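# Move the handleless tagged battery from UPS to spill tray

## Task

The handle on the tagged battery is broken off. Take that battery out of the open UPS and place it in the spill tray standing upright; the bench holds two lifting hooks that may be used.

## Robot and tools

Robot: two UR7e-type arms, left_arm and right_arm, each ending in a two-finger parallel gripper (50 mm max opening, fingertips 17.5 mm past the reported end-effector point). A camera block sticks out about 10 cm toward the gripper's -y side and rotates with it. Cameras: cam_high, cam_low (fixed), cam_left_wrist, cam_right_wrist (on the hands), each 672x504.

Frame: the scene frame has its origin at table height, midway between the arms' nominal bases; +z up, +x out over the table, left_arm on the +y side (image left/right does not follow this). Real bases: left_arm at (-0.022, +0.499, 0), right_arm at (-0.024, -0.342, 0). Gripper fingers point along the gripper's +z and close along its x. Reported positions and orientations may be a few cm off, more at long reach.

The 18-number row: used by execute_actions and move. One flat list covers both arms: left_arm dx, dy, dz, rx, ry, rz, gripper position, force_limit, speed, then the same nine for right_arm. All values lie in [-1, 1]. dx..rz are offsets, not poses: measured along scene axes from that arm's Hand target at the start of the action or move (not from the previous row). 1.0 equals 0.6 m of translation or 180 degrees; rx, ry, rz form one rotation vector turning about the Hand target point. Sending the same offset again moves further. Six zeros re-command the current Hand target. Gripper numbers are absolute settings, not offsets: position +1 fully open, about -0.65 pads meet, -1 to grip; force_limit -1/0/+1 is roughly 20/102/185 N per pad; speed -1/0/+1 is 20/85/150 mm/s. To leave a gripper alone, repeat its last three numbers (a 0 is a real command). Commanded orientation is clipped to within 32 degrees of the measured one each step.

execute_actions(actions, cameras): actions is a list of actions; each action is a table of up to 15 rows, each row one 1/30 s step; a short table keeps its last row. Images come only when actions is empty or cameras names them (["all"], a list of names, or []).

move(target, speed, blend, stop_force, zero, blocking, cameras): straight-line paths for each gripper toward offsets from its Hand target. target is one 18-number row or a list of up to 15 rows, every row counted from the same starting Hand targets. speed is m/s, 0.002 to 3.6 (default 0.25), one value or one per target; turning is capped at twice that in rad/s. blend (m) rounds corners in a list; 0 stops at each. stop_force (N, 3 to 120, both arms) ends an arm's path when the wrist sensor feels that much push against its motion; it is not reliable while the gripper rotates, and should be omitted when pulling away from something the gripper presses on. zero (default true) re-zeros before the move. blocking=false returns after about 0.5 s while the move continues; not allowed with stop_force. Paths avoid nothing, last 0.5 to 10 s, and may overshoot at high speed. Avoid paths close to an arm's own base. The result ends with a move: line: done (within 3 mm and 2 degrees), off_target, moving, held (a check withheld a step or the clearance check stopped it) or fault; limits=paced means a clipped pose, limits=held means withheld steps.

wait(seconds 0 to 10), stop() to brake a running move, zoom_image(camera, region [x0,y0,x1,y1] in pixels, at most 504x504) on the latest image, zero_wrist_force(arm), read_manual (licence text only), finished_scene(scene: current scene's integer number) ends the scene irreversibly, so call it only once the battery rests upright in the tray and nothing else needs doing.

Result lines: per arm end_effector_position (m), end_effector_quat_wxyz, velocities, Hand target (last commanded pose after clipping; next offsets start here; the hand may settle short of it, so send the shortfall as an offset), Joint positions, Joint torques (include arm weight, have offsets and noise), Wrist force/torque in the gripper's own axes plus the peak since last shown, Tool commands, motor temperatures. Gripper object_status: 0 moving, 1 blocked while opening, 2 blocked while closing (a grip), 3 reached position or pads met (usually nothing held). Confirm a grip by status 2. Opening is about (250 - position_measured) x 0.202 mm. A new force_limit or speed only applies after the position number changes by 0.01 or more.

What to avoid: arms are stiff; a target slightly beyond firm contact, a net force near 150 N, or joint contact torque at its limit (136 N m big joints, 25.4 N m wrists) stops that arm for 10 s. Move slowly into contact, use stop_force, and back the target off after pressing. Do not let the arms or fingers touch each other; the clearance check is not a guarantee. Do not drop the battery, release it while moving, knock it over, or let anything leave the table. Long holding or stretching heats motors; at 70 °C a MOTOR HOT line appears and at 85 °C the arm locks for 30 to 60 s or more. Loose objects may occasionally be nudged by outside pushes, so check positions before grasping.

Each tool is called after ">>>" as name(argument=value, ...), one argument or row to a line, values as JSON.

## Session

>>> execute_actions(
  actions=[],
)

>>> zoom_image(
  camera="cam_high",
  region=[180, 150, 530, 380],
)

Scene clock: 0.00 s.
left_arm: end_effector_position=(+0.2684, -0.2604, +0.2537) position_measured=3 object_status=3 end_effector_quat_wxyz=(+0.108, +0.889, -0.428, +0.126) | right_arm: end_effector_position=(+0.7582, -0.3534, +0.3770) position_measured=3 object_status=3 end_effector_quat_wxyz=(-0.220, +0.922, +0.012, +0.320)
Joint positions: left_arm=[-1.42 -0.99 1.121 -2.026 -1.493 1.086] | right_arm=[3.221 -1.968 -1.329 -0.712 1.982 1.72]
Joint velocities: within noise
Joint torques (N m): no reading
Motor temperatures (°C): left_arm=[32 29 33 38 33 32] | right_arm=[25 28 31 40 36 43]
Wrist force (N): no reading
Wrist torque (N m): no reading
Wrist force, peak (N): no reading
Hand target: left_arm +0.2684, -0.2604, +0.2537; +0.108, +0.889, -0.428, +0.126 | right_arm +0.7582, -0.3534, +0.3770; -0.220, +0.922, +0.012, +0.320
Tool commands: left_gripper/position=+1.0 left_gripper/force_limit=+1.0 left_gripper/speed=+1.0 right_gripper/position=+1.0 right_gripper/force_limit=+1.0 right_gripper/speed=+1.0
camera_calibration:
cam_left_wrist: T_world_to_cam=[[0.606728, -0.739127, 0.292528, -0.417801], [-0.78071, -0.484829, 0.394248, 0.00119352], [-0.149573, -0.467581, -0.871204, 0.267378], [0, 0, 0, 1]] pos_world=[0.294416, -0.183209, 0.354688]
cam_right_wrist: T_world_to_cam=[[0.787415, -0.104676, 0.60747, -0.856189], [-0.0461802, -0.992724, -0.111201, -0.257801], [0.614691, 0.0595081, -0.78652, -0.0122729], [0, 0, 0, 1]] pos_world=[0.669815, -0.344817, 0.481789]

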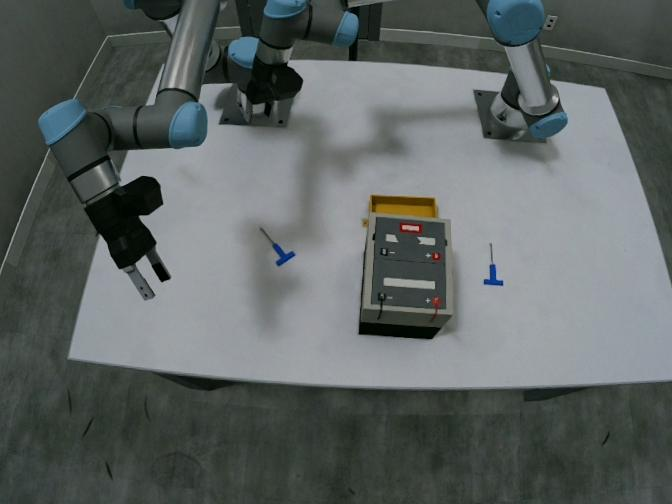

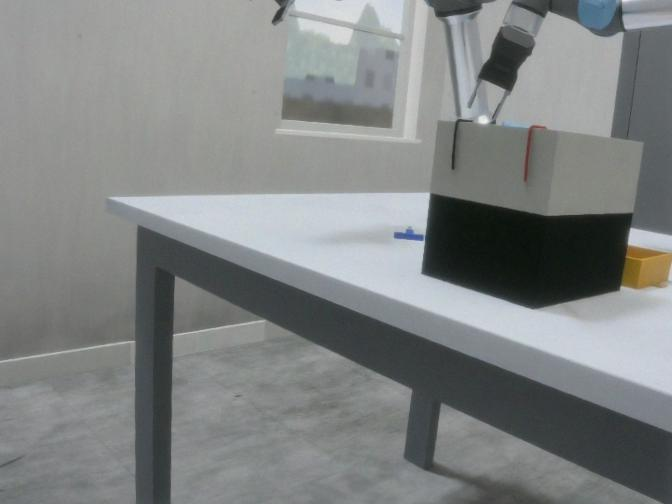

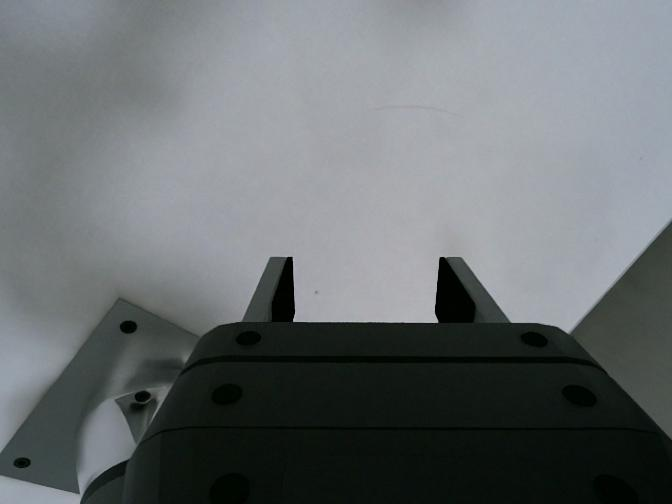

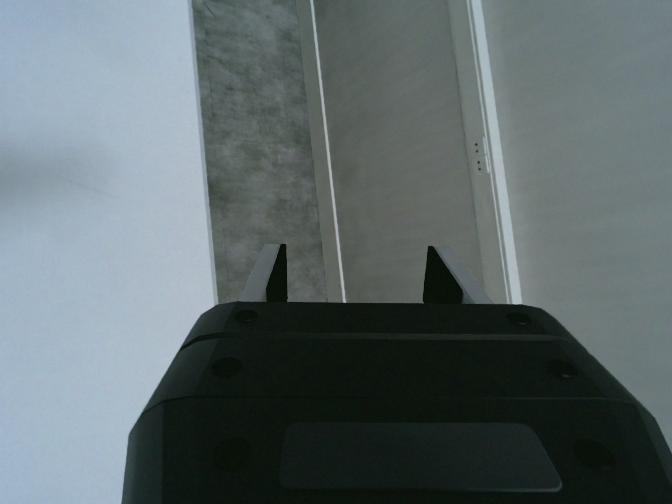

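Scaled by 1.440.

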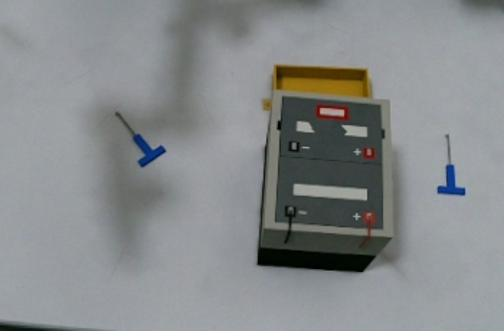

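>>> move(
  target=[0.086,0.9007,0.0,0.1078,0.0083,-0.2123,1,1,1,-0.28,0.09,-0.2,-0.0266,0.1549,-0.1607,1,1,1],
  speed=0.6,
)

>>> move(
  target=[0.285,0.1317,-0.2167,0,0,0,1,1,1,-0.199,0.0753,-0.2283,-0.0177,0.1032,-0.1071,1,1,1],
  speed=0.5,
  cameras=["all"],
)

>>> zoom_image(
  camera="cam_left_wrist",
  region=[230, 0, 440, 310],
)

>>> zoom_image(
  camera="cam_right_wrist",
  region=[230, 0, 440, 310],
)

Scene clock: 14.30 s.
left_arm: end_effector_position=(+0.3199, +0.2800, +0.2537) position_measured=3 object_status=3 end_effector_quat_wxyz=(+0.000, +0.707, -0.707, +0.000) | right_arm: end_effector_position=(+0.5902, -0.2993, +0.2571) position_measured=3 object_status=3 end_effector_quat_wxyz=(-0.093, +0.953, -0.255, +0.134)
Joint positions: left_arm=[-0.929 -1.816 1.975 -1.73 -1.57 2.237] | right_arm=[3.476 -1.687 -1.75 -0.948 1.591 2.376]
Joint torques (N m): left_arm=[7.78 -15.5 -35.57 -3.61 -0.52 1.55] | right_arm=[-13.58 16.13 34.65 6.21 2.08 0.84]
Wrist force (N): left_arm=[0.4 0.4 0.0] | right_arm=[-0.1 0.0 1.0]
Wrist torque (N m): left_arm=[0.06 0.00 0.10] | right_arm=[-0.11 -0.19 0.09]
Wrist force, peak (N): left_arm=[2.6 2.6 1.1] | right_arm=[-1.3 -0.1 1.7]
Hand target: left_arm +0.3200, +0.2800, +0.2537; +0.000, +0.707, -0.707, +0.000 | right_arm +0.5902, -0.2994, +0.2570; -0.093, +0.953, -0.256, +0.134
Off the commanded pose: left_arm 0.000 m, 0 deg | right_arm 0.000 m, 0 deg.
move: done

Scene clock: 15.37 s.
left_arm: end_effector_position=(+0.4909, +0.3590, +0.1238) position_measured=3 object_status=3 end_effector_quat_wxyz=(+0.000, +0.707, -0.707, +0.000) | right_arm: end_effector_position=(+0.4709, -0.2541, +0.1200) position_measured=3 object_status=3 end_effector_quat_wxyz=(+0.000, +0.908, -0.418, +0.000)
Joint positions: left_arm=[-0.545 -1.39 1.919 -2.099 -1.571 2.621] | right_arm=[3.641 -1.69 -2.003 -1.019 1.572 2.877]
Joint torques (N m): left_arm=[4.31 -20.91 -13.5 -3.67 1.37 0.37] | right_arm=[-14.5 38.98 26.47 3.13 -2.18 1.81]
Wrist force (N): left_arm=[0.4 0.4 0.2] | right_arm=[0.2 -0.4 1.9]
Wrist torque (N m): left_arm=[0.06 0.01 0.14] | right_arm=[-0.17 -0.30 0.06]
Wrist force, peak (N): left_arm=[1.9 2.8 -1.8] | right_arm=[-1.7 0.4 4.3]
Hand target: left_arm +0.4910, +0.3591, +0.1237; +0.000, +0.707, -0.707, +0.000 | right_arm +0.4708, -0.2542, +0.1201; +0.000, +0.908, -0.419, +0.000
Off the commanded pose: left_arm 0.000 m, 0 deg | right_arm 0.000 m, 0 deg.
move: done
camera_calibration:
cam_left_wrist: T_world_to_cam=[[0.00187698, -0.999696, -0.024579, 0.372742], [-0.943969, -0.00988305, 0.329885, 0.444069], [-0.330028, 0.0225826, -0.943701, 0.398725], [0, 0, 0, 1]] pos_world=[0.550078, 0.368013, 0.238947]
cam_right_wrist: T_world_to_cam=[[0.663779, -0.747889, 0.00771586, -0.4966], [-0.699897, -0.61748, 0.358974, 0.145593], [-0.263709, -0.24368, -0.933316, 0.310512], [0, 0, 0, 1]] pos_world=[0.513417, -0.205835, 0.241373]

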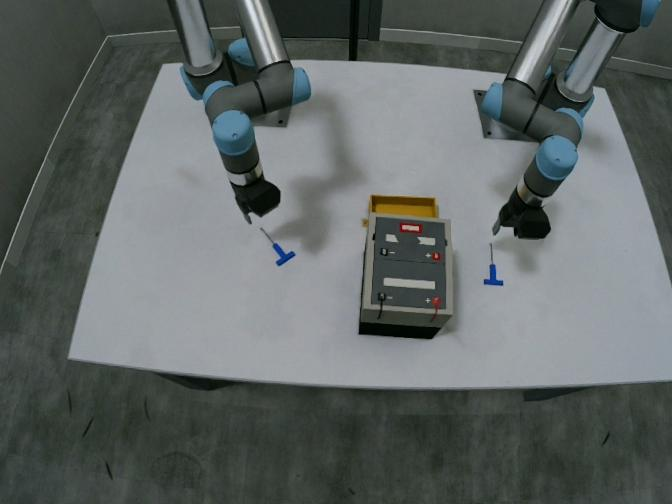

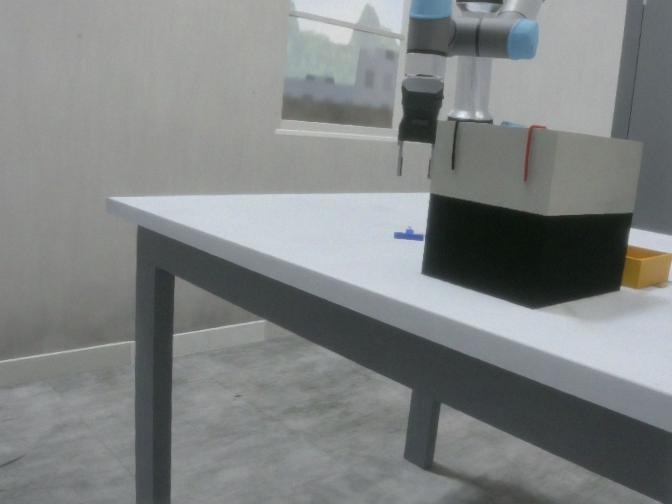

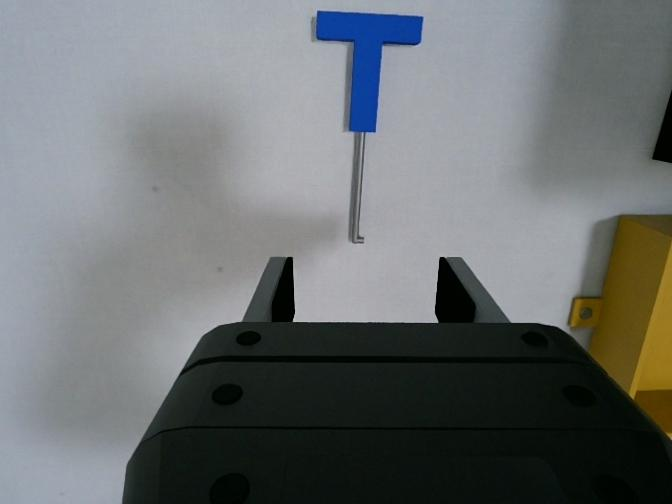

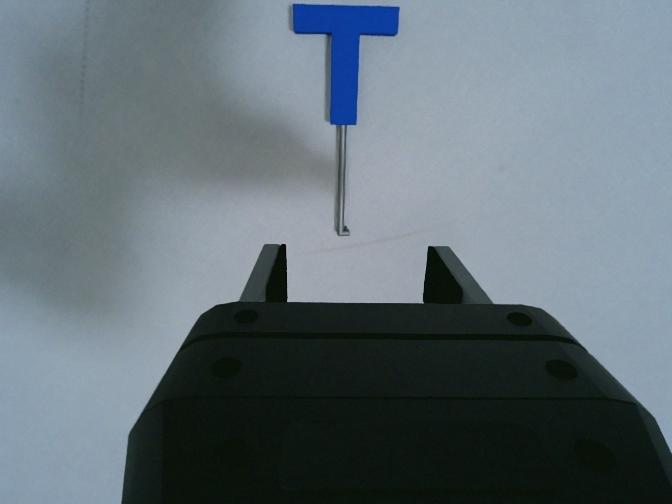

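Scaled by 1.626.

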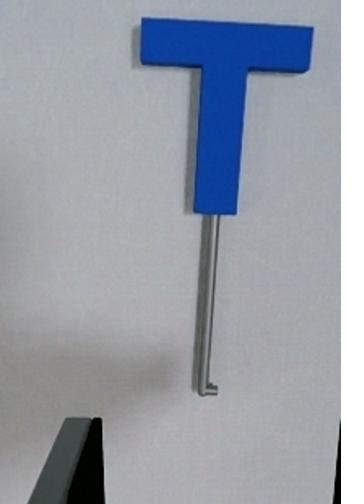

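Scaled by 1.626.

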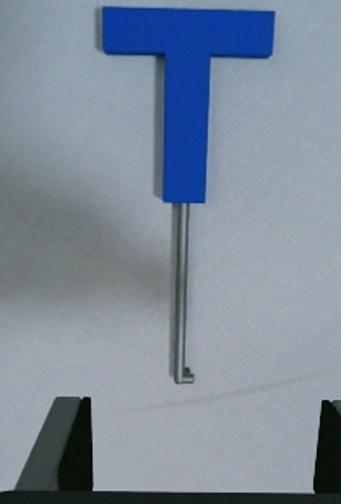

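>>> move(
  target=[0.134,-0.0018,-0.1062,0.0028,0.1389,-0.0126,1,1,1,0.1025,0.0935,-0.1002,-0.0911,0.1049,0.0028,1,1,1],
  speed=0.3,
  cameras=["cam_left_wrist","cam_right_wrist"],
)

Scene clock: 46.87 s.
left_arm: end_effector_position=(+0.5714, +0.3580, +0.0600) position_measured=3 object_status=3 end_effector_quat_wxyz=(+0.150, +0.676, -0.704, -0.156) | right_arm: end_effector_position=(+0.5323, -0.1981, +0.0600) position_measured=3 object_status=3 end_effector_quat_wxyz=(+0.197, +0.889, -0.405, -0.089)
Joint positions: left_arm=[-0.416 -0.918 1.353 -1.594 -1.716 2.821] | right_arm=[3.723 -2.129 -1.509 -1.503 1.489 2.968]
Joint torques (N m): left_arm=[-9.25 -41.14 -28.69 -0.2 0.73 -0.85] | right_arm=[-14.52 34.22 28.55 0.89 1.86 -1.82]
Wrist force (N): left_arm=[-0.6 -0.7 -0.1] | right_arm=[0.2 -1.4 2.3]
Wrist torque (N m): left_arm=[0.00 0.20 0.14] | right_arm=[-0.30 -0.28 -0.14]
Wrist force, peak (N): left_arm=[-0.7 -3.2 0.5] | right_arm=[0.1 -4.5 2.8]
Hand target: left_arm +0.5714, +0.3580, +0.0600; +0.150, +0.676, -0.704, -0.156 | right_arm +0.5323, -0.1981, +0.0599; +0.197, +0.888, -0.405, -0.089
Off the commanded pose: left_arm 0.000 m, 0 deg | right_arm 0.000 m, 0 deg.
move: done
camera_calibration:
cam_left_wrist: T_world_to_cam=[[-0.0489035, -0.998533, -0.0232271, 0.398595], [-0.716071, 0.0188388, 0.697773, 0.378459], [-0.696312, 0.0507558, -0.715942, 0.550598], [0, 0, 0, 1]] pos_world=[0.673885, 0.362935, 0.139377]
cam_right_wrist: T_world_to_cam=[[0.671631, -0.740885, 0.000834262, -0.497394], [-0.514762, -0.465835, 0.719734, 0.154641], [-0.532852, -0.483826, -0.694249, 0.365732], [0, 0, 0, 1]] pos_world=[0.60855, -0.119524, 0.143024]
Images, in order (width x height): cam_left_wrist 672x504, cam_right_wrist 672x504.

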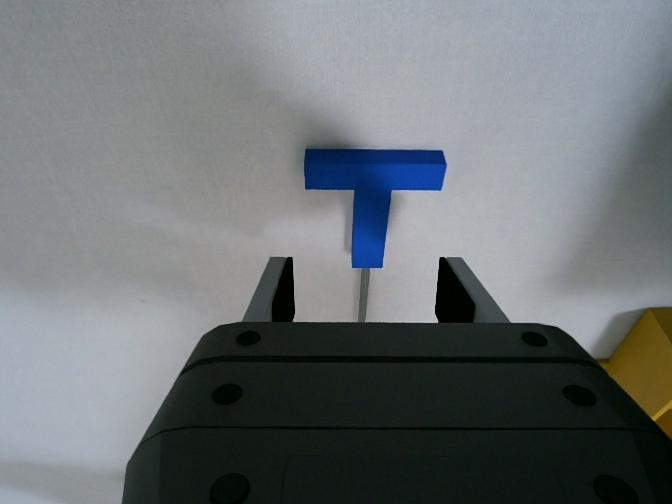

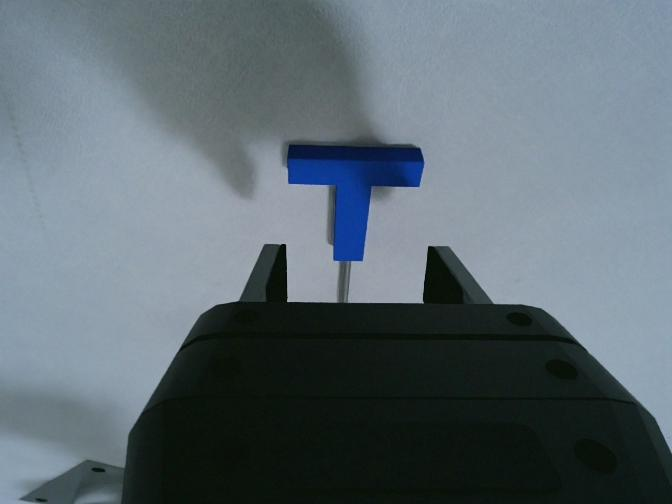

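>>> move(
  target=[0,-0.001,-0.0633,0,0,0,1,1,1,0,0,-0.0623,0,0,0,1,1,1],
  speed=0.08,
  stop_force=8,
)

>>> move(
  target=[
    [0,0,0,0,0,0,-1,-0.2,-0.5,0,0,0,0,0,0,-1,-0.2,-0.5],
    [0,0,0.15,0,0,0,-1,-0.2,-0.5,0,0,0.15,0,0,0,-1,-0.2,-0.5],
  ],
  speed=[0.2,0.25],
  cameras=["cam_left_wrist","cam_right_wrist"],
)

Scene clock: 61.53 s.
left_arm: end_effector_position=(+0.5713, +0.3574, +0.0220) position_measured=3 object_status=3 end_effector_quat_wxyz=(+0.150, +0.676, -0.704, -0.156) | right_arm: end_effector_position=(+0.5323, -0.1981, +0.0226) position_measured=3 object_status=3 end_effector_quat_wxyz=(+0.197, +0.888, -0.405, -0.089)
Joint positions: left_arm=[-0.417 -0.876 1.388 -1.67 -1.717 2.82] | right_arm=[3.722 -2.174 -1.544 -1.423 1.489 2.968]
Joint torques (N m): left_arm=[-3.67 -63.36 -31.75 -1.32 -1.09 -1.2] | right_arm=[-10.78 56.68 30.26 -0.47 0.99 -1.11]
Wrist force (N): left_arm=[-0.4 -0.6 0.1] | right_arm=[0.1 -0.7 2.7]
Wrist torque (N m): left_arm=[0.00 0.16 0.15] | right_arm=[-0.27 -0.26 -0.12]
Wrist force, peak (N): left_arm=[-0.6 -0.1 -1.6] | right_arm=[0.2 -1.9 3.3]
Hand target: left_arm +0.5714, +0.3574, +0.0220; +0.150, +0.676, -0.704, -0.156 | right_arm +0.5323, -0.1981, +0.0226; +0.197, +0.888, -0.405, -0.089
Off the commanded pose: left_arm 0.000 m, 0 deg | right_arm 0.000 m, 0 deg.
move: done

Scene clock: 63.37 s.
left_arm: end_effector_position=(+0.5714, +0.3573, +0.1120) position_measured=189 object_status=2 end_effector_quat_wxyz=(+0.150, +0.676, -0.704, -0.156) | right_arm: end_effector_position=(+0.5324, -0.1981, +0.1126) position_measured=188 object_status=2 end_effector_quat_wxyz=(+0.197, +0.889, -0.405, -0.089)
Joint positions: left_arm=[-0.417 -0.965 1.289 -1.483 -1.717 2.82] | right_arm=[3.722 -2.076 -1.446 -1.619 1.489 2.968]
Joint torques (N m): left_arm=[7.19 -43.84 -15.75 -1.24 0.9 1.02] | right_arm=[-7.79 34.14 17.39 1.61 0.52 2.01]
Wrist force (N): left_arm=[-0.7 -0.6 0.4] | right_arm=[0.2 -1.9 3.2]
Wrist torque (N m): left_arm=[0.06 0.19 0.15] | right_arm=[-0.32 -0.28 -0.14]
Wrist force, peak (N): left_arm=[-0.6 -2.2 3.3] | right_arm=[0.2 -3.3 6.1]
Hand target: left_arm +0.5714, +0.3574, +0.1120; +0.150, +0.676, -0.704, -0.156 | right_arm +0.5323, -0.1981, +0.1126; +0.197, +0.888, -0.405, -0.089
Off the commanded pose: left_arm 0.000 m, 0 deg | right_arm 0.000 m, 0 deg.
move: done
camera_calibration:
cam_left_wrist: T_world_to_cam=[[-0.048975, -0.998532, -0.0231497, 0.399137], [-0.716018, 0.0189404, 0.697825, 0.342105], [-0.696362, 0.0507516, -0.715894, 0.587889], [0, 0, 0, 1]] pos_world=[0.673885, 0.362235, 0.191377]
cam_right_wrist: T_world_to_cam=[[0.671523, -0.740983, 0.000888841, -0.497536], [-0.51483, -0.465706, 0.71977, 0.116837], [-0.532924, -0.483799, -0.694212, 0.402294], [0, 0, 0, 1]] pos_world=[0.60865, -0.119625, 0.195624]
Images, in order (width x height): cam_left_wrist 672x504, cam_right_wrist 672x504.

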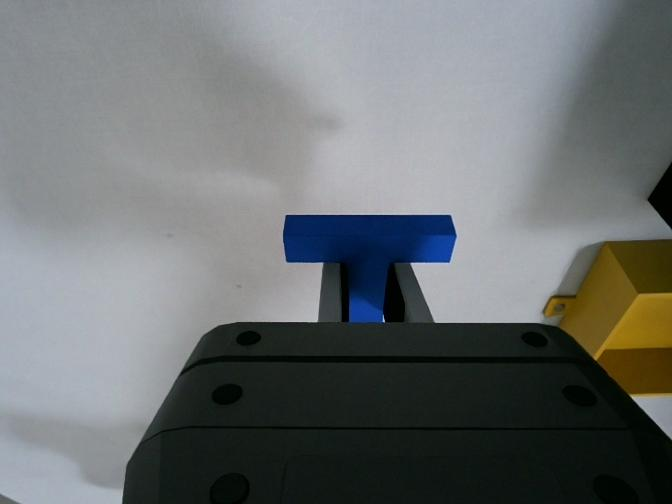

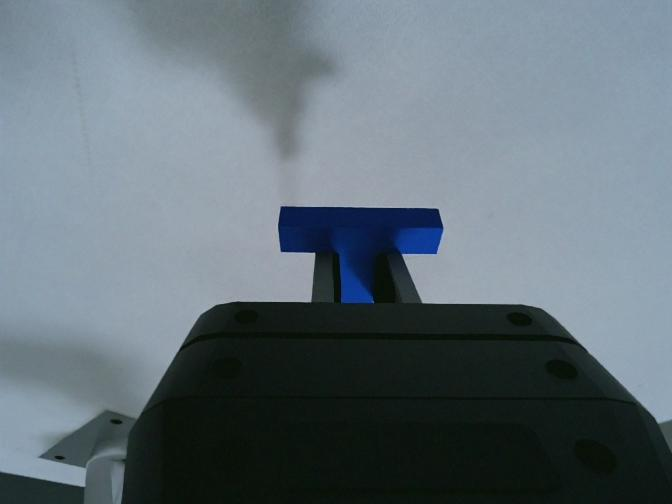

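>>> move(
  target=[
    [-0.169,-0.029,0.1467,-0.0341,-0.1975,-0.0262,-1,-0.2,-0.5,0.0128,0.0635,0.179,0.1851,-0.0876,0.0823,-1,-0.2,-0.5],
    [-0.2023,-0.1288,0.255,-0.0682,-0.395,-0.0523,-1,-0.2,-0.5,0.0545,0.1802,0.3623,0.4628,-0.2189,0.2058,-1,-0.2,-0.5],
    [-0.154,-0.2805,0.255,-0.0852,-0.4938,-0.0654,-1,-0.2,-0.5,0.064,0.3357,0.3423,0.4628,-0.2189,0.2058,-1,-0.2,-0.5],
  ],
  speed=[0.5,0.5,0.3],
  blend=[0.05,0.04,0],
  cameras=["all"],
)

>>> zoom_image(
  camera="cam_left_wrist",
  region=[470, 130, 672, 300],
)

>>> zoom_image(
  camera="cam_high",
  region=[340, 180, 460, 270],
)

Scene clock: 71.43 s.
left_arm: end_effector_position=(+0.4789, +0.1891, +0.2651) position_measured=189 object_status=2 end_effector_quat_wxyz=(+0.319, -0.500, +0.679, -0.433) | right_arm: end_effector_position=(+0.5707, +0.0033, +0.3179) position_measured=188 object_status=2 end_effector_quat_wxyz=(-0.538, +0.843, -0.012, +0.008)
Joint positions: left_arm=[-1.112 -1.504 2.356 -3.41 -0.874 2.741] | right_arm=[3.608 -1.977 -1.679 -0.316 2.533 2.409]
Joint torques (N m): left_arm=[2.45 -11.99 -6.28 -5.79 2.35 -0.14] | right_arm=[-12.87 51.41 11.7 1.89 3.32 -0.18]
Wrist force (N): left_arm=[0.7 3.3 -1.5] | right_arm=[0.4 2.0 -0.9]
Wrist torque (N m): left_arm=[0.06 -0.09 0.07] | right_arm=[0.21 -0.03 0.36]
Wrist force, peak (N): left_arm=[2.6 3.2 -0.4] | right_arm=[0.2 -3.1 4.6]
Hand target: left_arm +0.4790, +0.1891, +0.2650; +0.319, -0.500, +0.679, -0.433 | right_arm +0.5707, +0.0033, +0.3179; -0.538, +0.843, -0.012, +0.008
Off the commanded pose: left_arm 0.000 m, 0 deg | right_arm 0.000 m, 0 deg.
move: done
camera_calibration:
cam_left_wrist: T_world_to_cam=[[-0.274913, -0.961428, -0.00889422, 0.327463], [-0.669535, 0.198071, -0.715885, 0.490932], [0.690033, -0.190851, -0.698162, 0.0186347], [0, 0, 0, 1]] pos_world=[0.405862, 0.221149, 0.367373]
cam_right_wrist: T_world_to_cam=[[0.999366, -0.0286535, 0.0211292, -0.570117], [-0.00596001, -0.719768, -0.694189, 0.242599], [0.0350991, 0.693623, -0.719483, 0.342586], [0, 0, 0, 1]] pos_world=[0.559177, -0.0793463, 0.42694]

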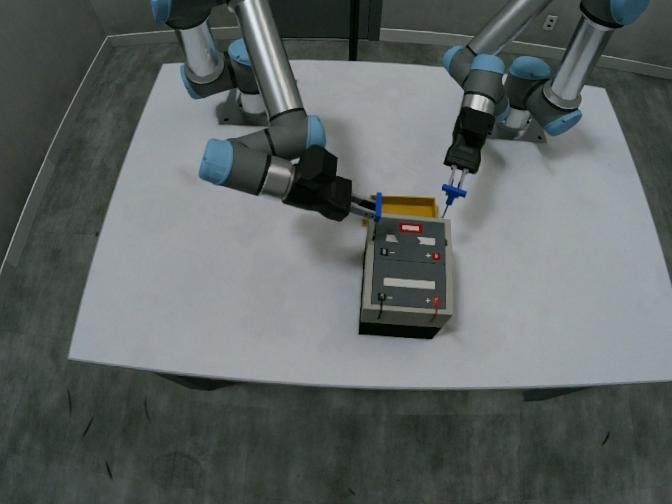

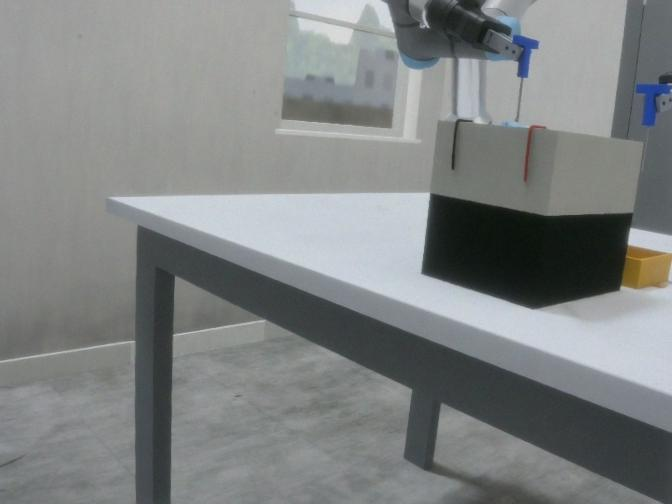

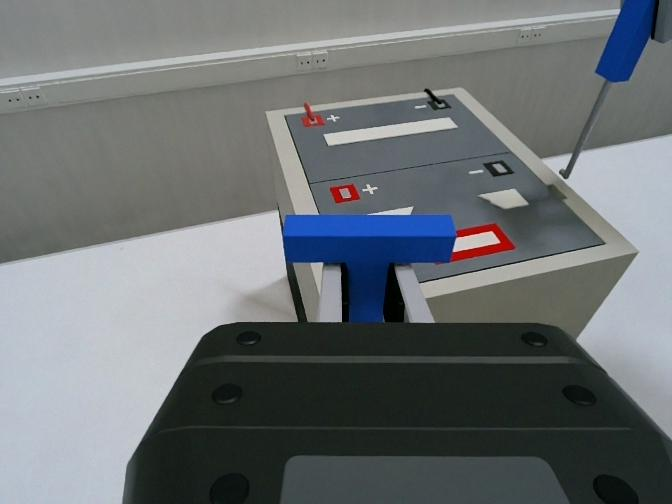

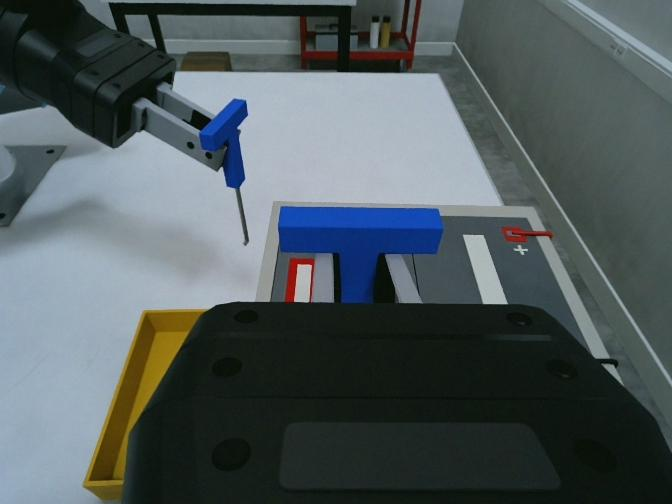

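Scaled by 2.495.

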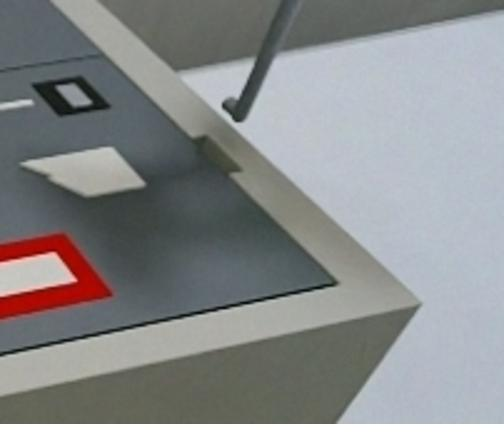

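Scaled by 4.200.

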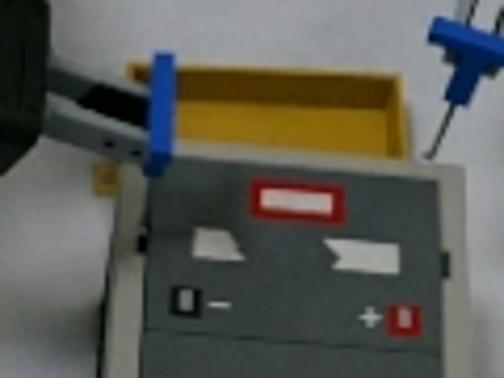

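>>> zoom_image(
  camera="cam_left_wrist",
  region=[535, 150, 605, 210],
)

Scaled by 7.200.

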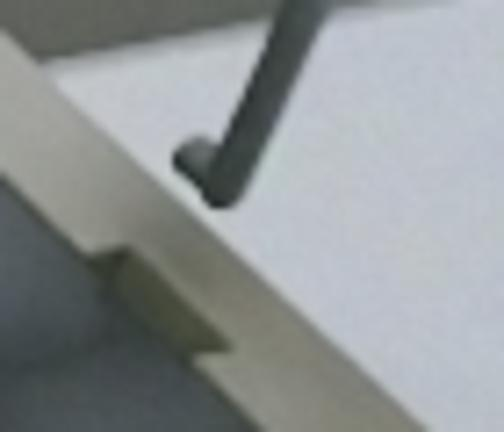

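>>> move(
  target=[0,0,0,0,0,0,-1,-0.2,-0.5,0.0033,-0.0055,-0.0167,0,0,0,-1,-0.2,-0.5],
  speed=0.05,
  cameras=["cam_left_wrist"],
)

>>> zoom_image(
  camera="cam_left_wrist",
  region=[535, 150, 605, 210],
)

Scene clock: 81.67 s.
left_arm: end_effector_position=(+0.4790, +0.1891, +0.2650) position_measured=189 object_status=2 end_effector_quat_wxyz=(+0.319, -0.500, +0.679, -0.433) | right_arm: end_effector_position=(+0.5728, -0.0001, +0.3077) position_measured=188 object_status=2 end_effector_quat_wxyz=(-0.538, +0.843, -0.012, +0.008)
Joint positions: left_arm=[-1.112 -1.504 2.356 -3.41 -0.874 2.742] | right_arm=[3.601 -1.99 -1.688 -0.302 2.538 2.4]
Joint torques (N m): left_arm=[-7.65 -14.15 -8.03 -3.56 2.34 0.64] | right_arm=[-5.63 44.02 20.72 3.7 2.88 0.08]
Wrist force (N): left_arm=[0.7 3.2 -1.5] | right_arm=[0.5 1.9 -1.1]
Wrist torque (N m): left_arm=[0.04 -0.10 0.07] | right_arm=[0.19 -0.07 0.35]
Wrist force, peak (N): left_arm=[0.6 3.2 -1.6] | right_arm=[0.6 2.4 -0.8]
Hand target: left_arm +0.4790, +0.1891, +0.2650; +0.319, -0.500, +0.679, -0.433 | right_arm +0.5727, +0.0000, +0.3079; -0.538, +0.843, -0.012, +0.008
Off the commanded pose: left_arm 0.000 m, 0 deg | right_arm 0.000 m, 0 deg.
move: done
camera_calibration:
cam_left_wrist: T_world_to_cam=[[-0.274848, -0.961445, -0.00909802, 0.327515], [-0.669535, 0.198174, -0.715856, 0.490828], [0.690059, -0.19066, -0.698188, 0.0185218], [0, 0, 0, 1]] pos_world=[0.405862, 0.22115, 0.367273]
Images, in order (width x height): cam_left_wrist 672x504.

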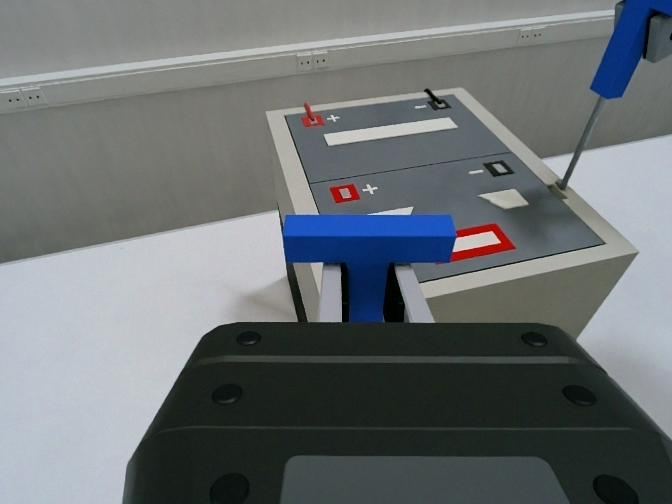

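Scaled by 7.200.

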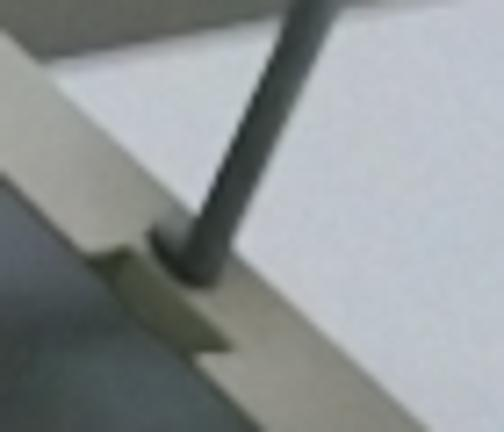

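>>> move(
  target=[0,0,0,0,0,0,-1,-0.2,-0.5,0,0.0007,-0.0667,0,0,0,-1,-0.2,-0.5],
  speed=0.02,
  stop_force=4,
  cameras=["cam_left_wrist"],
)

>>> zoom_image(
  camera="cam_left_wrist",
  region=[535, 150, 605, 210],
)

Scene clock: 90.60 s.
left_arm: end_effector_position=(+0.4790, +0.1891, +0.2650) position_measured=189 object_status=2 end_effector_quat_wxyz=(+0.319, -0.500, +0.679, -0.433) | right_arm: end_effector_position=(+0.5727, +0.0000, +0.3071) position_measured=188 object_status=2 end_effector_quat_wxyz=(-0.538, +0.843, -0.012, +0.008)
Joint positions: left_arm=[-1.112 -1.504 2.356 -3.41 -0.874 2.741] | right_arm=[3.601 -1.991 -1.688 -0.299 2.538 2.4]
Joint torques (N m): left_arm=[-7.03 -32.13 -13.65 -1.75 2.27 -1.7] | right_arm=[7.57 49.37 29.19 5.72 -0.21 1.49]
Wrist force (N): left_arm=[0.7 3.2 -1.6] | right_arm=[0.6 -1.5 -2.1]
Wrist torque (N m): left_arm=[0.05 -0.11 0.07] | right_arm=[0.11 -0.17 0.40]
Wrist force, peak (N): left_arm=[0.7 3.3 -1.5] | right_arm=[0.0 -21.2 -10.4]
Hand target: left_arm +0.4790, +0.1891, +0.2650; +0.319, -0.500, +0.679, -0.433 | right_arm +0.5727, +0.0000, +0.3071; -0.538, +0.843, -0.012, +0.008 (not the last commanded pose)
Off the commanded pose: left_arm 0.000 m, 0 deg | right_arm 0.039 m, 0 deg.
move: contact (right_arm)
camera_calibration:
cam_left_wrist: T_world_to_cam=[[-0.274848, -0.961445, -0.00909802, 0.327515], [-0.669535, 0.198174, -0.715856, 0.490828], [0.690059, -0.19066, -0.698188, 0.0185218], [0, 0, 0, 1]] pos_world=[0.405862, 0.22115, 0.367273]
Images, in order (width x height): cam_left_wrist 672x504.

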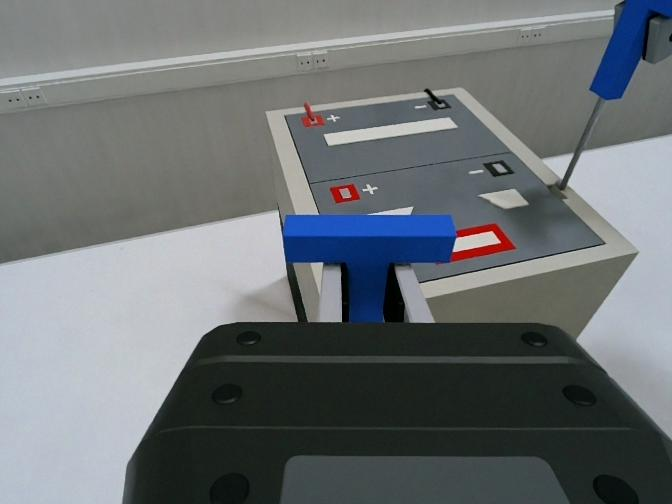

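Scaled by 7.200.

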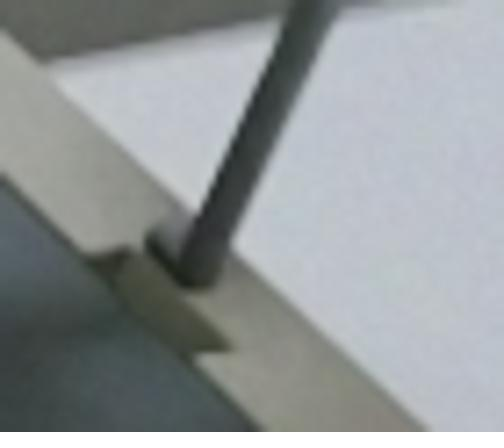

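>>> move(
  target=[
    [0,0,0,0,0,0,-1,-0.2,-0.5,0,0,0.005,0,0,0,-1,-0.2,-0.5],
    [0,0,0,0,0,0,-1,-0.2,-0.5,-0.0018,0.0072,0.0033,0,0,0,-1,-0.2,-0.5],
  ],
  speed=0.04,
  blend=[0.001,0],
  cameras=["cam_left_wrist"],
)

>>> zoom_image(
  camera="cam_left_wrist",
  region=[535, 150, 605, 210],
)

Scene clock: 94.47 s.
left_arm: end_effector_position=(+0.4790, +0.1891, +0.2650) position_measured=189 object_status=2 end_effector_quat_wxyz=(+0.319, -0.500, +0.679, -0.433) | right_arm: end_effector_position=(+0.5716, +0.0044, +0.3092) position_measured=188 object_status=2 end_effector_quat_wxyz=(-0.538, +0.843, -0.012, +0.008)
Joint positions: left_arm=[-1.112 -1.504 2.356 -3.41 -0.874 2.741] | right_arm=[3.609 -1.99 -1.686 -0.295 2.532 2.41]
Joint torques (N m): left_arm=[-7.12 -32.25 -19.02 -1.84 2.29 -1.73] | right_arm=[-3.31 27.35 11.77 2.18 1.31 -1.26]
Wrist force (N): left_arm=[0.6 2.9 -1.3] | right_arm=[1.2 1.6 -0.7]
Wrist torque (N m): left_arm=[-0.01 -0.08 0.07] | right_arm=[0.14 -0.16 0.28]
Wrist force, peak (N): left_arm=[0.7 3.3 -1.5] | right_arm=[0.6 -1.6 -2.4]
Hand target: left_arm +0.4790, +0.1891, +0.2650; +0.319, -0.500, +0.679, -0.433 | right_arm +0.5717, +0.0043, +0.3091; -0.538, +0.843, -0.012, +0.008
Off the commanded pose: left_arm 0.000 m, 0 deg | right_arm 0.000 m, 0 deg.
move: done
camera_calibration:
cam_left_wrist: T_world_to_cam=[[-0.274848, -0.961445, -0.00909802, 0.327515], [-0.669535, 0.198174, -0.715856, 0.490828], [0.690059, -0.19066, -0.698188, 0.0185218], [0, 0, 0, 1]] pos_world=[0.405862, 0.22115, 0.367273]
Images, in order (width x height): cam_left_wrist 672x504.

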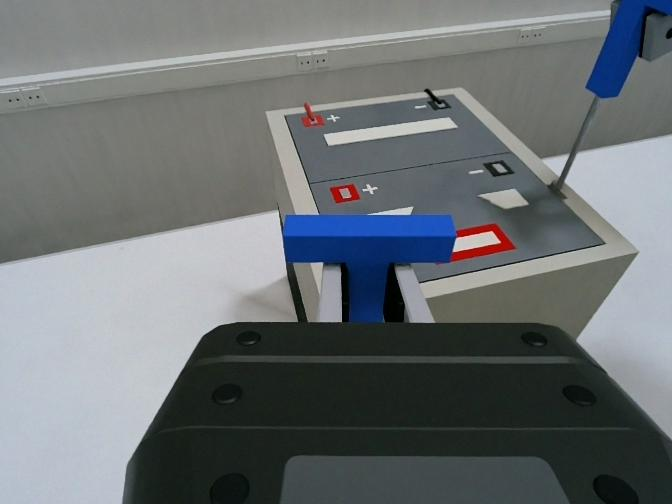

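Scaled by 7.200.

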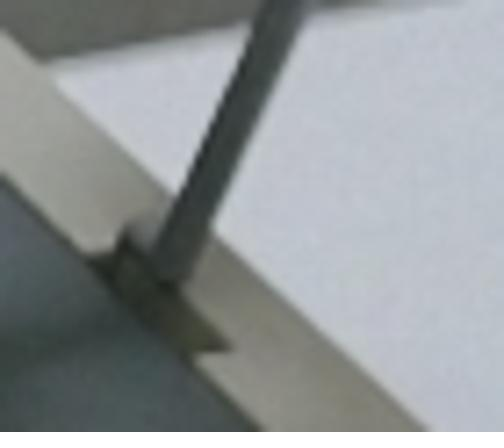

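>>> move(
  target=[0,0,0,0,0,0,-1,-0.2,-0.5,0,0,-0.0717,0,0,0,-1,-0.2,-0.5],
  speed=0.02,
  stop_force=4,
  cameras=["cam_left_wrist"],
)

>>> zoom_image(
  camera="cam_left_wrist",
  region=[535, 150, 605, 210],
)

Scene clock: 100.67 s.
left_arm: end_effector_position=(+0.4790, +0.1891, +0.2650) position_measured=189 object_status=2 end_effector_quat_wxyz=(+0.319, -0.500, +0.679, -0.433) | right_arm: end_effector_position=(+0.5717, +0.0043, +0.2701) position_measured=188 object_status=2 end_effector_quat_wxyz=(-0.538, +0.843, -0.012, +0.008)
Joint positions: left_arm=[-1.112 -1.504 2.356 -3.41 -0.874 2.741] | right_arm=[3.609 -2.04 -1.726 -0.204 2.532 2.41]
Joint torques (N m): left_arm=[-7.03 -32.42 -22.9 -1.76 2.21 -1.75] | right_arm=[-6.48 49.79 28.87 5.59 -0.75 1.76]
Wrist force (N): left_arm=[0.5 3.2 -1.6] | right_arm=[0.2 -3.1 -2.7]
Wrist torque (N m): left_arm=[0.05 -0.07 0.07] | right_arm=[0.07 -0.14 0.33]
Wrist force, peak (N): left_arm=[0.6 3.3 -1.5] | right_arm=[1.3 -19.0 -9.4]
Hand target: left_arm +0.4790, +0.1891, +0.2650; +0.319, -0.500, +0.679, -0.433 | right_arm +0.5717, +0.0043, +0.2701; -0.538, +0.843, -0.012, +0.008 (not the last commanded pose)
Off the commanded pose: left_arm 0.000 m, 0 deg | right_arm 0.004 m, 0 deg.
move: contact (right_arm)
camera_calibration:
cam_left_wrist: T_world_to_cam=[[-0.274848, -0.961445, -0.00909802, 0.327515], [-0.669535, 0.198174, -0.715856, 0.490828], [0.690059, -0.19066, -0.698188, 0.0185218], [0, 0, 0, 1]] pos_world=[0.405862, 0.22115, 0.367273]
Images, in order (width x height): cam_left_wrist 672x504.

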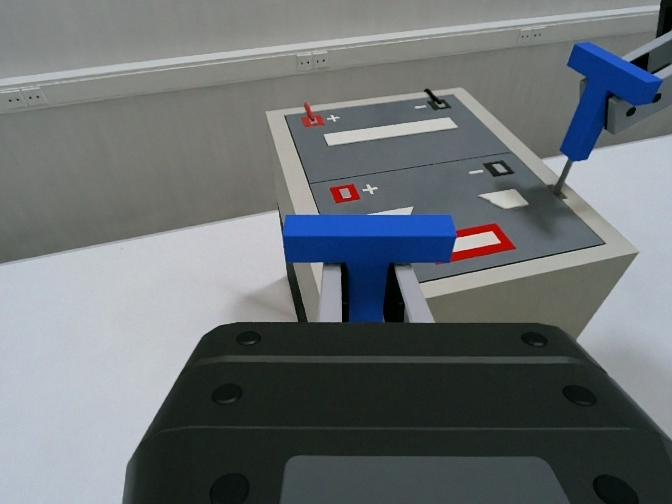

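Scaled by 7.200.

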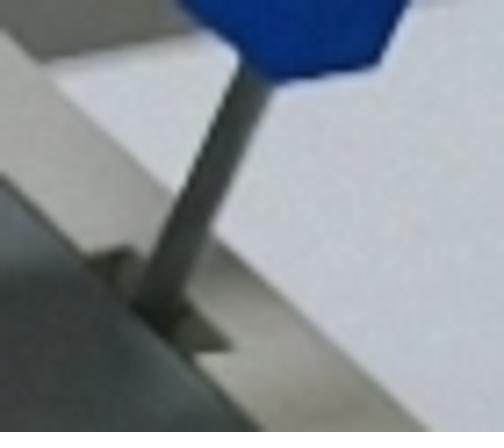

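>>> move(
  target=[0,0,0,0,0,0,-1,-0.2,-0.5,0,0,0.0013,0,0,0,-1,-0.2,-0.5],
  speed=0.02,
)

>>> move(
  target=[0,0,0,0,0,0,-1,-0.2,-0.5,-0.0092,0,0,0,0,0,-1,-0.2,-0.5],
  speed=0.01,
  stop_force=3,
  cameras=["cam_left_wrist"],
)

>>> zoom_image(
  camera="cam_left_wrist",
  region=[535, 130, 645, 210],
)

Scene clock: 118.73 s.
left_arm: end_effector_position=(+0.4790, +0.1891, +0.2650) position_measured=189 object_status=2 end_effector_quat_wxyz=(+0.319, -0.500, +0.679, -0.433) | right_arm: end_effector_position=(+0.5717, +0.0043, +0.2709) position_measured=188 object_status=2 end_effector_quat_wxyz=(-0.538, +0.843, -0.012, +0.008)
Joint positions: left_arm=[-1.112 -1.504 2.356 -3.41 -0.874 2.741] | right_arm=[3.609 -2.039 -1.725 -0.206 2.532 2.41]
Joint torques (N m): left_arm=[-6.8 -32.4 -22.66 -1.73 2.1 -1.71] | right_arm=[12.41 52.04 30.24 1.06 2.24 1.82]
Wrist force (N): left_arm=[0.8 3.2 -1.5] | right_arm=[0.9 1.6 -0.7]
Wrist torque (N m): left_arm=[0.06 -0.11 0.07] | right_arm=[0.14 -0.13 0.28]
Wrist force, peak (N): left_arm=[0.9 3.0 -1.9] | right_arm=[0.4 -3.1 -2.7]
Hand target: left_arm +0.4790, +0.1891, +0.2650; +0.319, -0.500, +0.679, -0.433 | right_arm +0.5717, +0.0043, +0.2709; -0.538, +0.843, -0.012, +0.008
Off the commanded pose: left_arm 0.000 m, 0 deg | right_arm 0.000 m, 0 deg.
move: done

Scene clock: 120.53 s.
left_arm: end_effector_position=(+0.4790, +0.1891, +0.2650) position_measured=189 object_status=2 end_effector_quat_wxyz=(+0.319, -0.500, +0.679, -0.433) | right_arm: end_effector_position=(+0.5661, +0.0044, +0.2709) position_measured=188 object_status=2 end_effector_quat_wxyz=(-0.538, +0.843, -0.012, +0.008)
Joint positions: left_arm=[-1.112 -1.504 2.356 -3.41 -0.874 2.741] | right_arm=[3.613 -2.029 -1.742 -0.195 2.53 2.415]
Joint torques (N m): left_arm=[-6.67 -32.18 -22.89 -1.7 2.18 -1.74] | right_arm=[-8.15 26.61 30.53 0.82 2.74 -1.54]
Wrist force (N): left_arm=[0.7 3.0 -1.4] | right_arm=[0.9 1.7 -0.7]
Wrist torque (N m): left_arm=[0.01 -0.09 0.07] | right_arm=[0.15 -0.13 0.27]
Wrist force, peak (N): left_arm=[0.8 3.1 -1.6] | right_arm=[1.0 2.0 -0.7]
Hand target: left_arm +0.4790, +0.1891, +0.2650; +0.319, -0.500, +0.679, -0.433 | right_arm +0.5661, +0.0043, +0.2709; -0.538, +0.843, -0.012, +0.008
Off the commanded pose: left_arm 0.000 m, 0 deg | right_arm 0.000 m, 0 deg.
move: done
camera_calibration:
cam_left_wrist: T_world_to_cam=[[-0.274848, -0.961445, -0.00909802, 0.327515], [-0.669535, 0.198174, -0.715856, 0.490828], [0.690059, -0.19066, -0.698188, 0.0185218], [0, 0, 0, 1]] pos_world=[0.405862, 0.22115, 0.367273]
Images, in order (width x height): cam_left_wrist 672x504.

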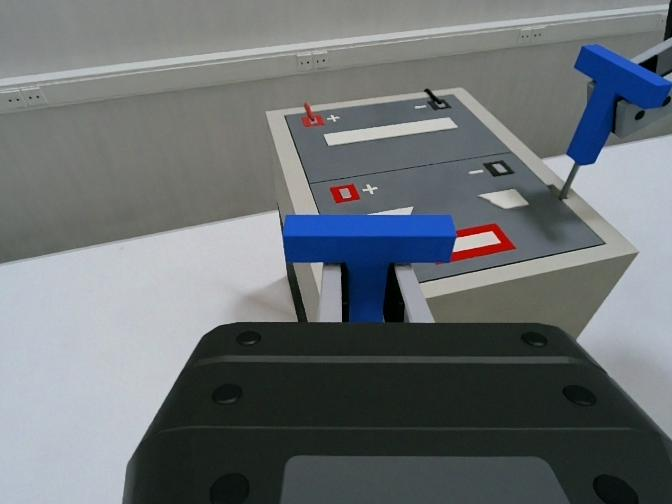

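Scaled by 4.582.

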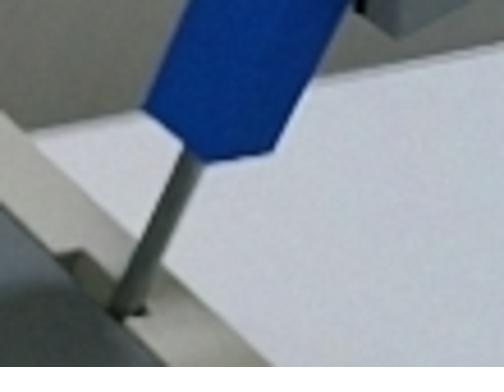

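>>> move(
  target=[0,0,0,0,0,0,-1,-0.2,-0.5,-0.005,0,0,0,0,0,-1,-0.2,-0.5],
  speed=0.01,
  stop_force=3,
)

>>> move(
  target=[0,0,0,0,0,0,-1,-0.2,-0.5,0,0,-0.003,0,0,0,-1,-0.2,-0.5],
  speed=0.01,
  stop_force=3,
  cameras=["cam_left_wrist"],
)

>>> zoom_image(
  camera="cam_left_wrist",
  region=[535, 130, 645, 210],
)

Scene clock: 124.80 s.
left_arm: end_effector_position=(+0.4790, +0.1891, +0.2650) position_measured=189 object_status=2 end_effector_quat_wxyz=(+0.319, -0.500, +0.679, -0.433) | right_arm: end_effector_position=(+0.5650, +0.0042, +0.2708) position_measured=188 object_status=2 end_effector_quat_wxyz=(-0.538, +0.843, -0.012, +0.008)
Joint positions: left_arm=[-1.112 -1.504 2.356 -3.41 -0.874 2.741] | right_arm=[3.613 -2.028 -1.745 -0.193 2.529 2.416]
Joint torques (N m): left_arm=[-6.16 -32.96 -22.54 -1.77 2.2 -1.78] | right_arm=[-13.32 26.22 29.78 0.78 3.46 -1.68]
Wrist force (N): left_arm=[0.6 3.0 -1.4] | right_arm=[2.6 1.0 -1.0]
Wrist torque (N m): left_arm=[0.01 -0.08 0.07] | right_arm=[0.14 -0.10 0.20]
Wrist force, peak (N): left_arm=[0.8 3.1 -1.8] | right_arm=[4.7 2.5 -0.3]
Hand target: left_arm +0.4790, +0.1891, +0.2650; +0.319, -0.500, +0.679, -0.433 | right_arm +0.5650, +0.0042, +0.2708; -0.538, +0.843, -0.012, +0.008 (not the last commanded pose)
Off the commanded pose: left_arm 0.000 m, 0 deg | right_arm 0.002 m, 0 deg.
move: contact (right_arm)

Scene clock: 125.60 s.
left_arm: end_effector_position=(+0.4790, +0.1891, +0.2650) position_measured=189 object_status=2 end_effector_quat_wxyz=(+0.319, -0.500, +0.679, -0.433) | right_arm: end_effector_position=(+0.5651, +0.0042, +0.2700) position_measured=188 object_status=2 end_effector_quat_wxyz=(-0.538, +0.843, -0.012, +0.008)
Joint positions: left_arm=[-1.112 -1.504 2.356 -3.41 -0.874 2.741] | right_arm=[3.613 -2.029 -1.746 -0.191 2.529 2.416]
Joint torques (N m): left_arm=[-6.61 -32.96 -22.74 -1.72 2.09 -1.85] | right_arm=[-12.72 47.02 26.31 -1.22 1.77 -1.67]
Wrist force (N): left_arm=[0.6 2.9 -1.3] | right_arm=[4.5 -6.8 -3.9]
Wrist torque (N m): left_arm=[0.01 -0.08 0.08] | right_arm=[0.02 -0.02 0.14]
Wrist force, peak (N): left_arm=[0.7 3.1 -1.8] | right_arm=[4.6 -7.7 -4.5]
Hand target: left_arm +0.4790, +0.1891, +0.2650; +0.319, -0.500, +0.679, -0.433 | right_arm +0.5651, +0.0042, +0.2701; -0.538, +0.843, -0.012, +0.008 (not the last commanded pose)
Off the commanded pose: left_arm 0.000 m, 0 deg | right_arm 0.001 m, 0 deg.
move: contact (right_arm)
camera_calibration:
cam_left_wrist: T_world_to_cam=[[-0.274848, -0.961445, -0.00909802, 0.327515], [-0.669535, 0.198174, -0.715856, 0.490828], [0.690059, -0.19066, -0.698188, 0.0185218], [0, 0, 0, 1]] pos_world=[0.405862, 0.22115, 0.367273]
Images, in order (width x height): cam_left_wrist 672x504.

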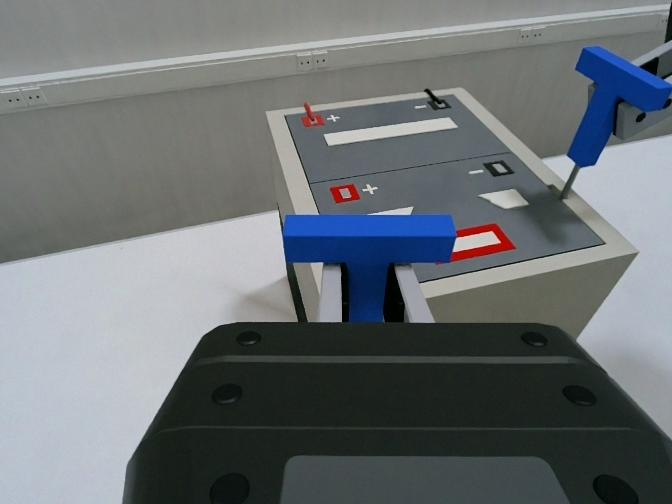

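Scaled by 4.582.

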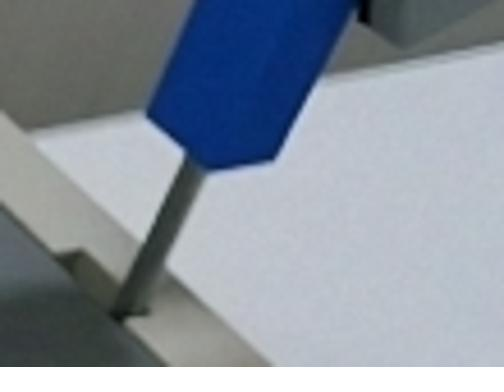

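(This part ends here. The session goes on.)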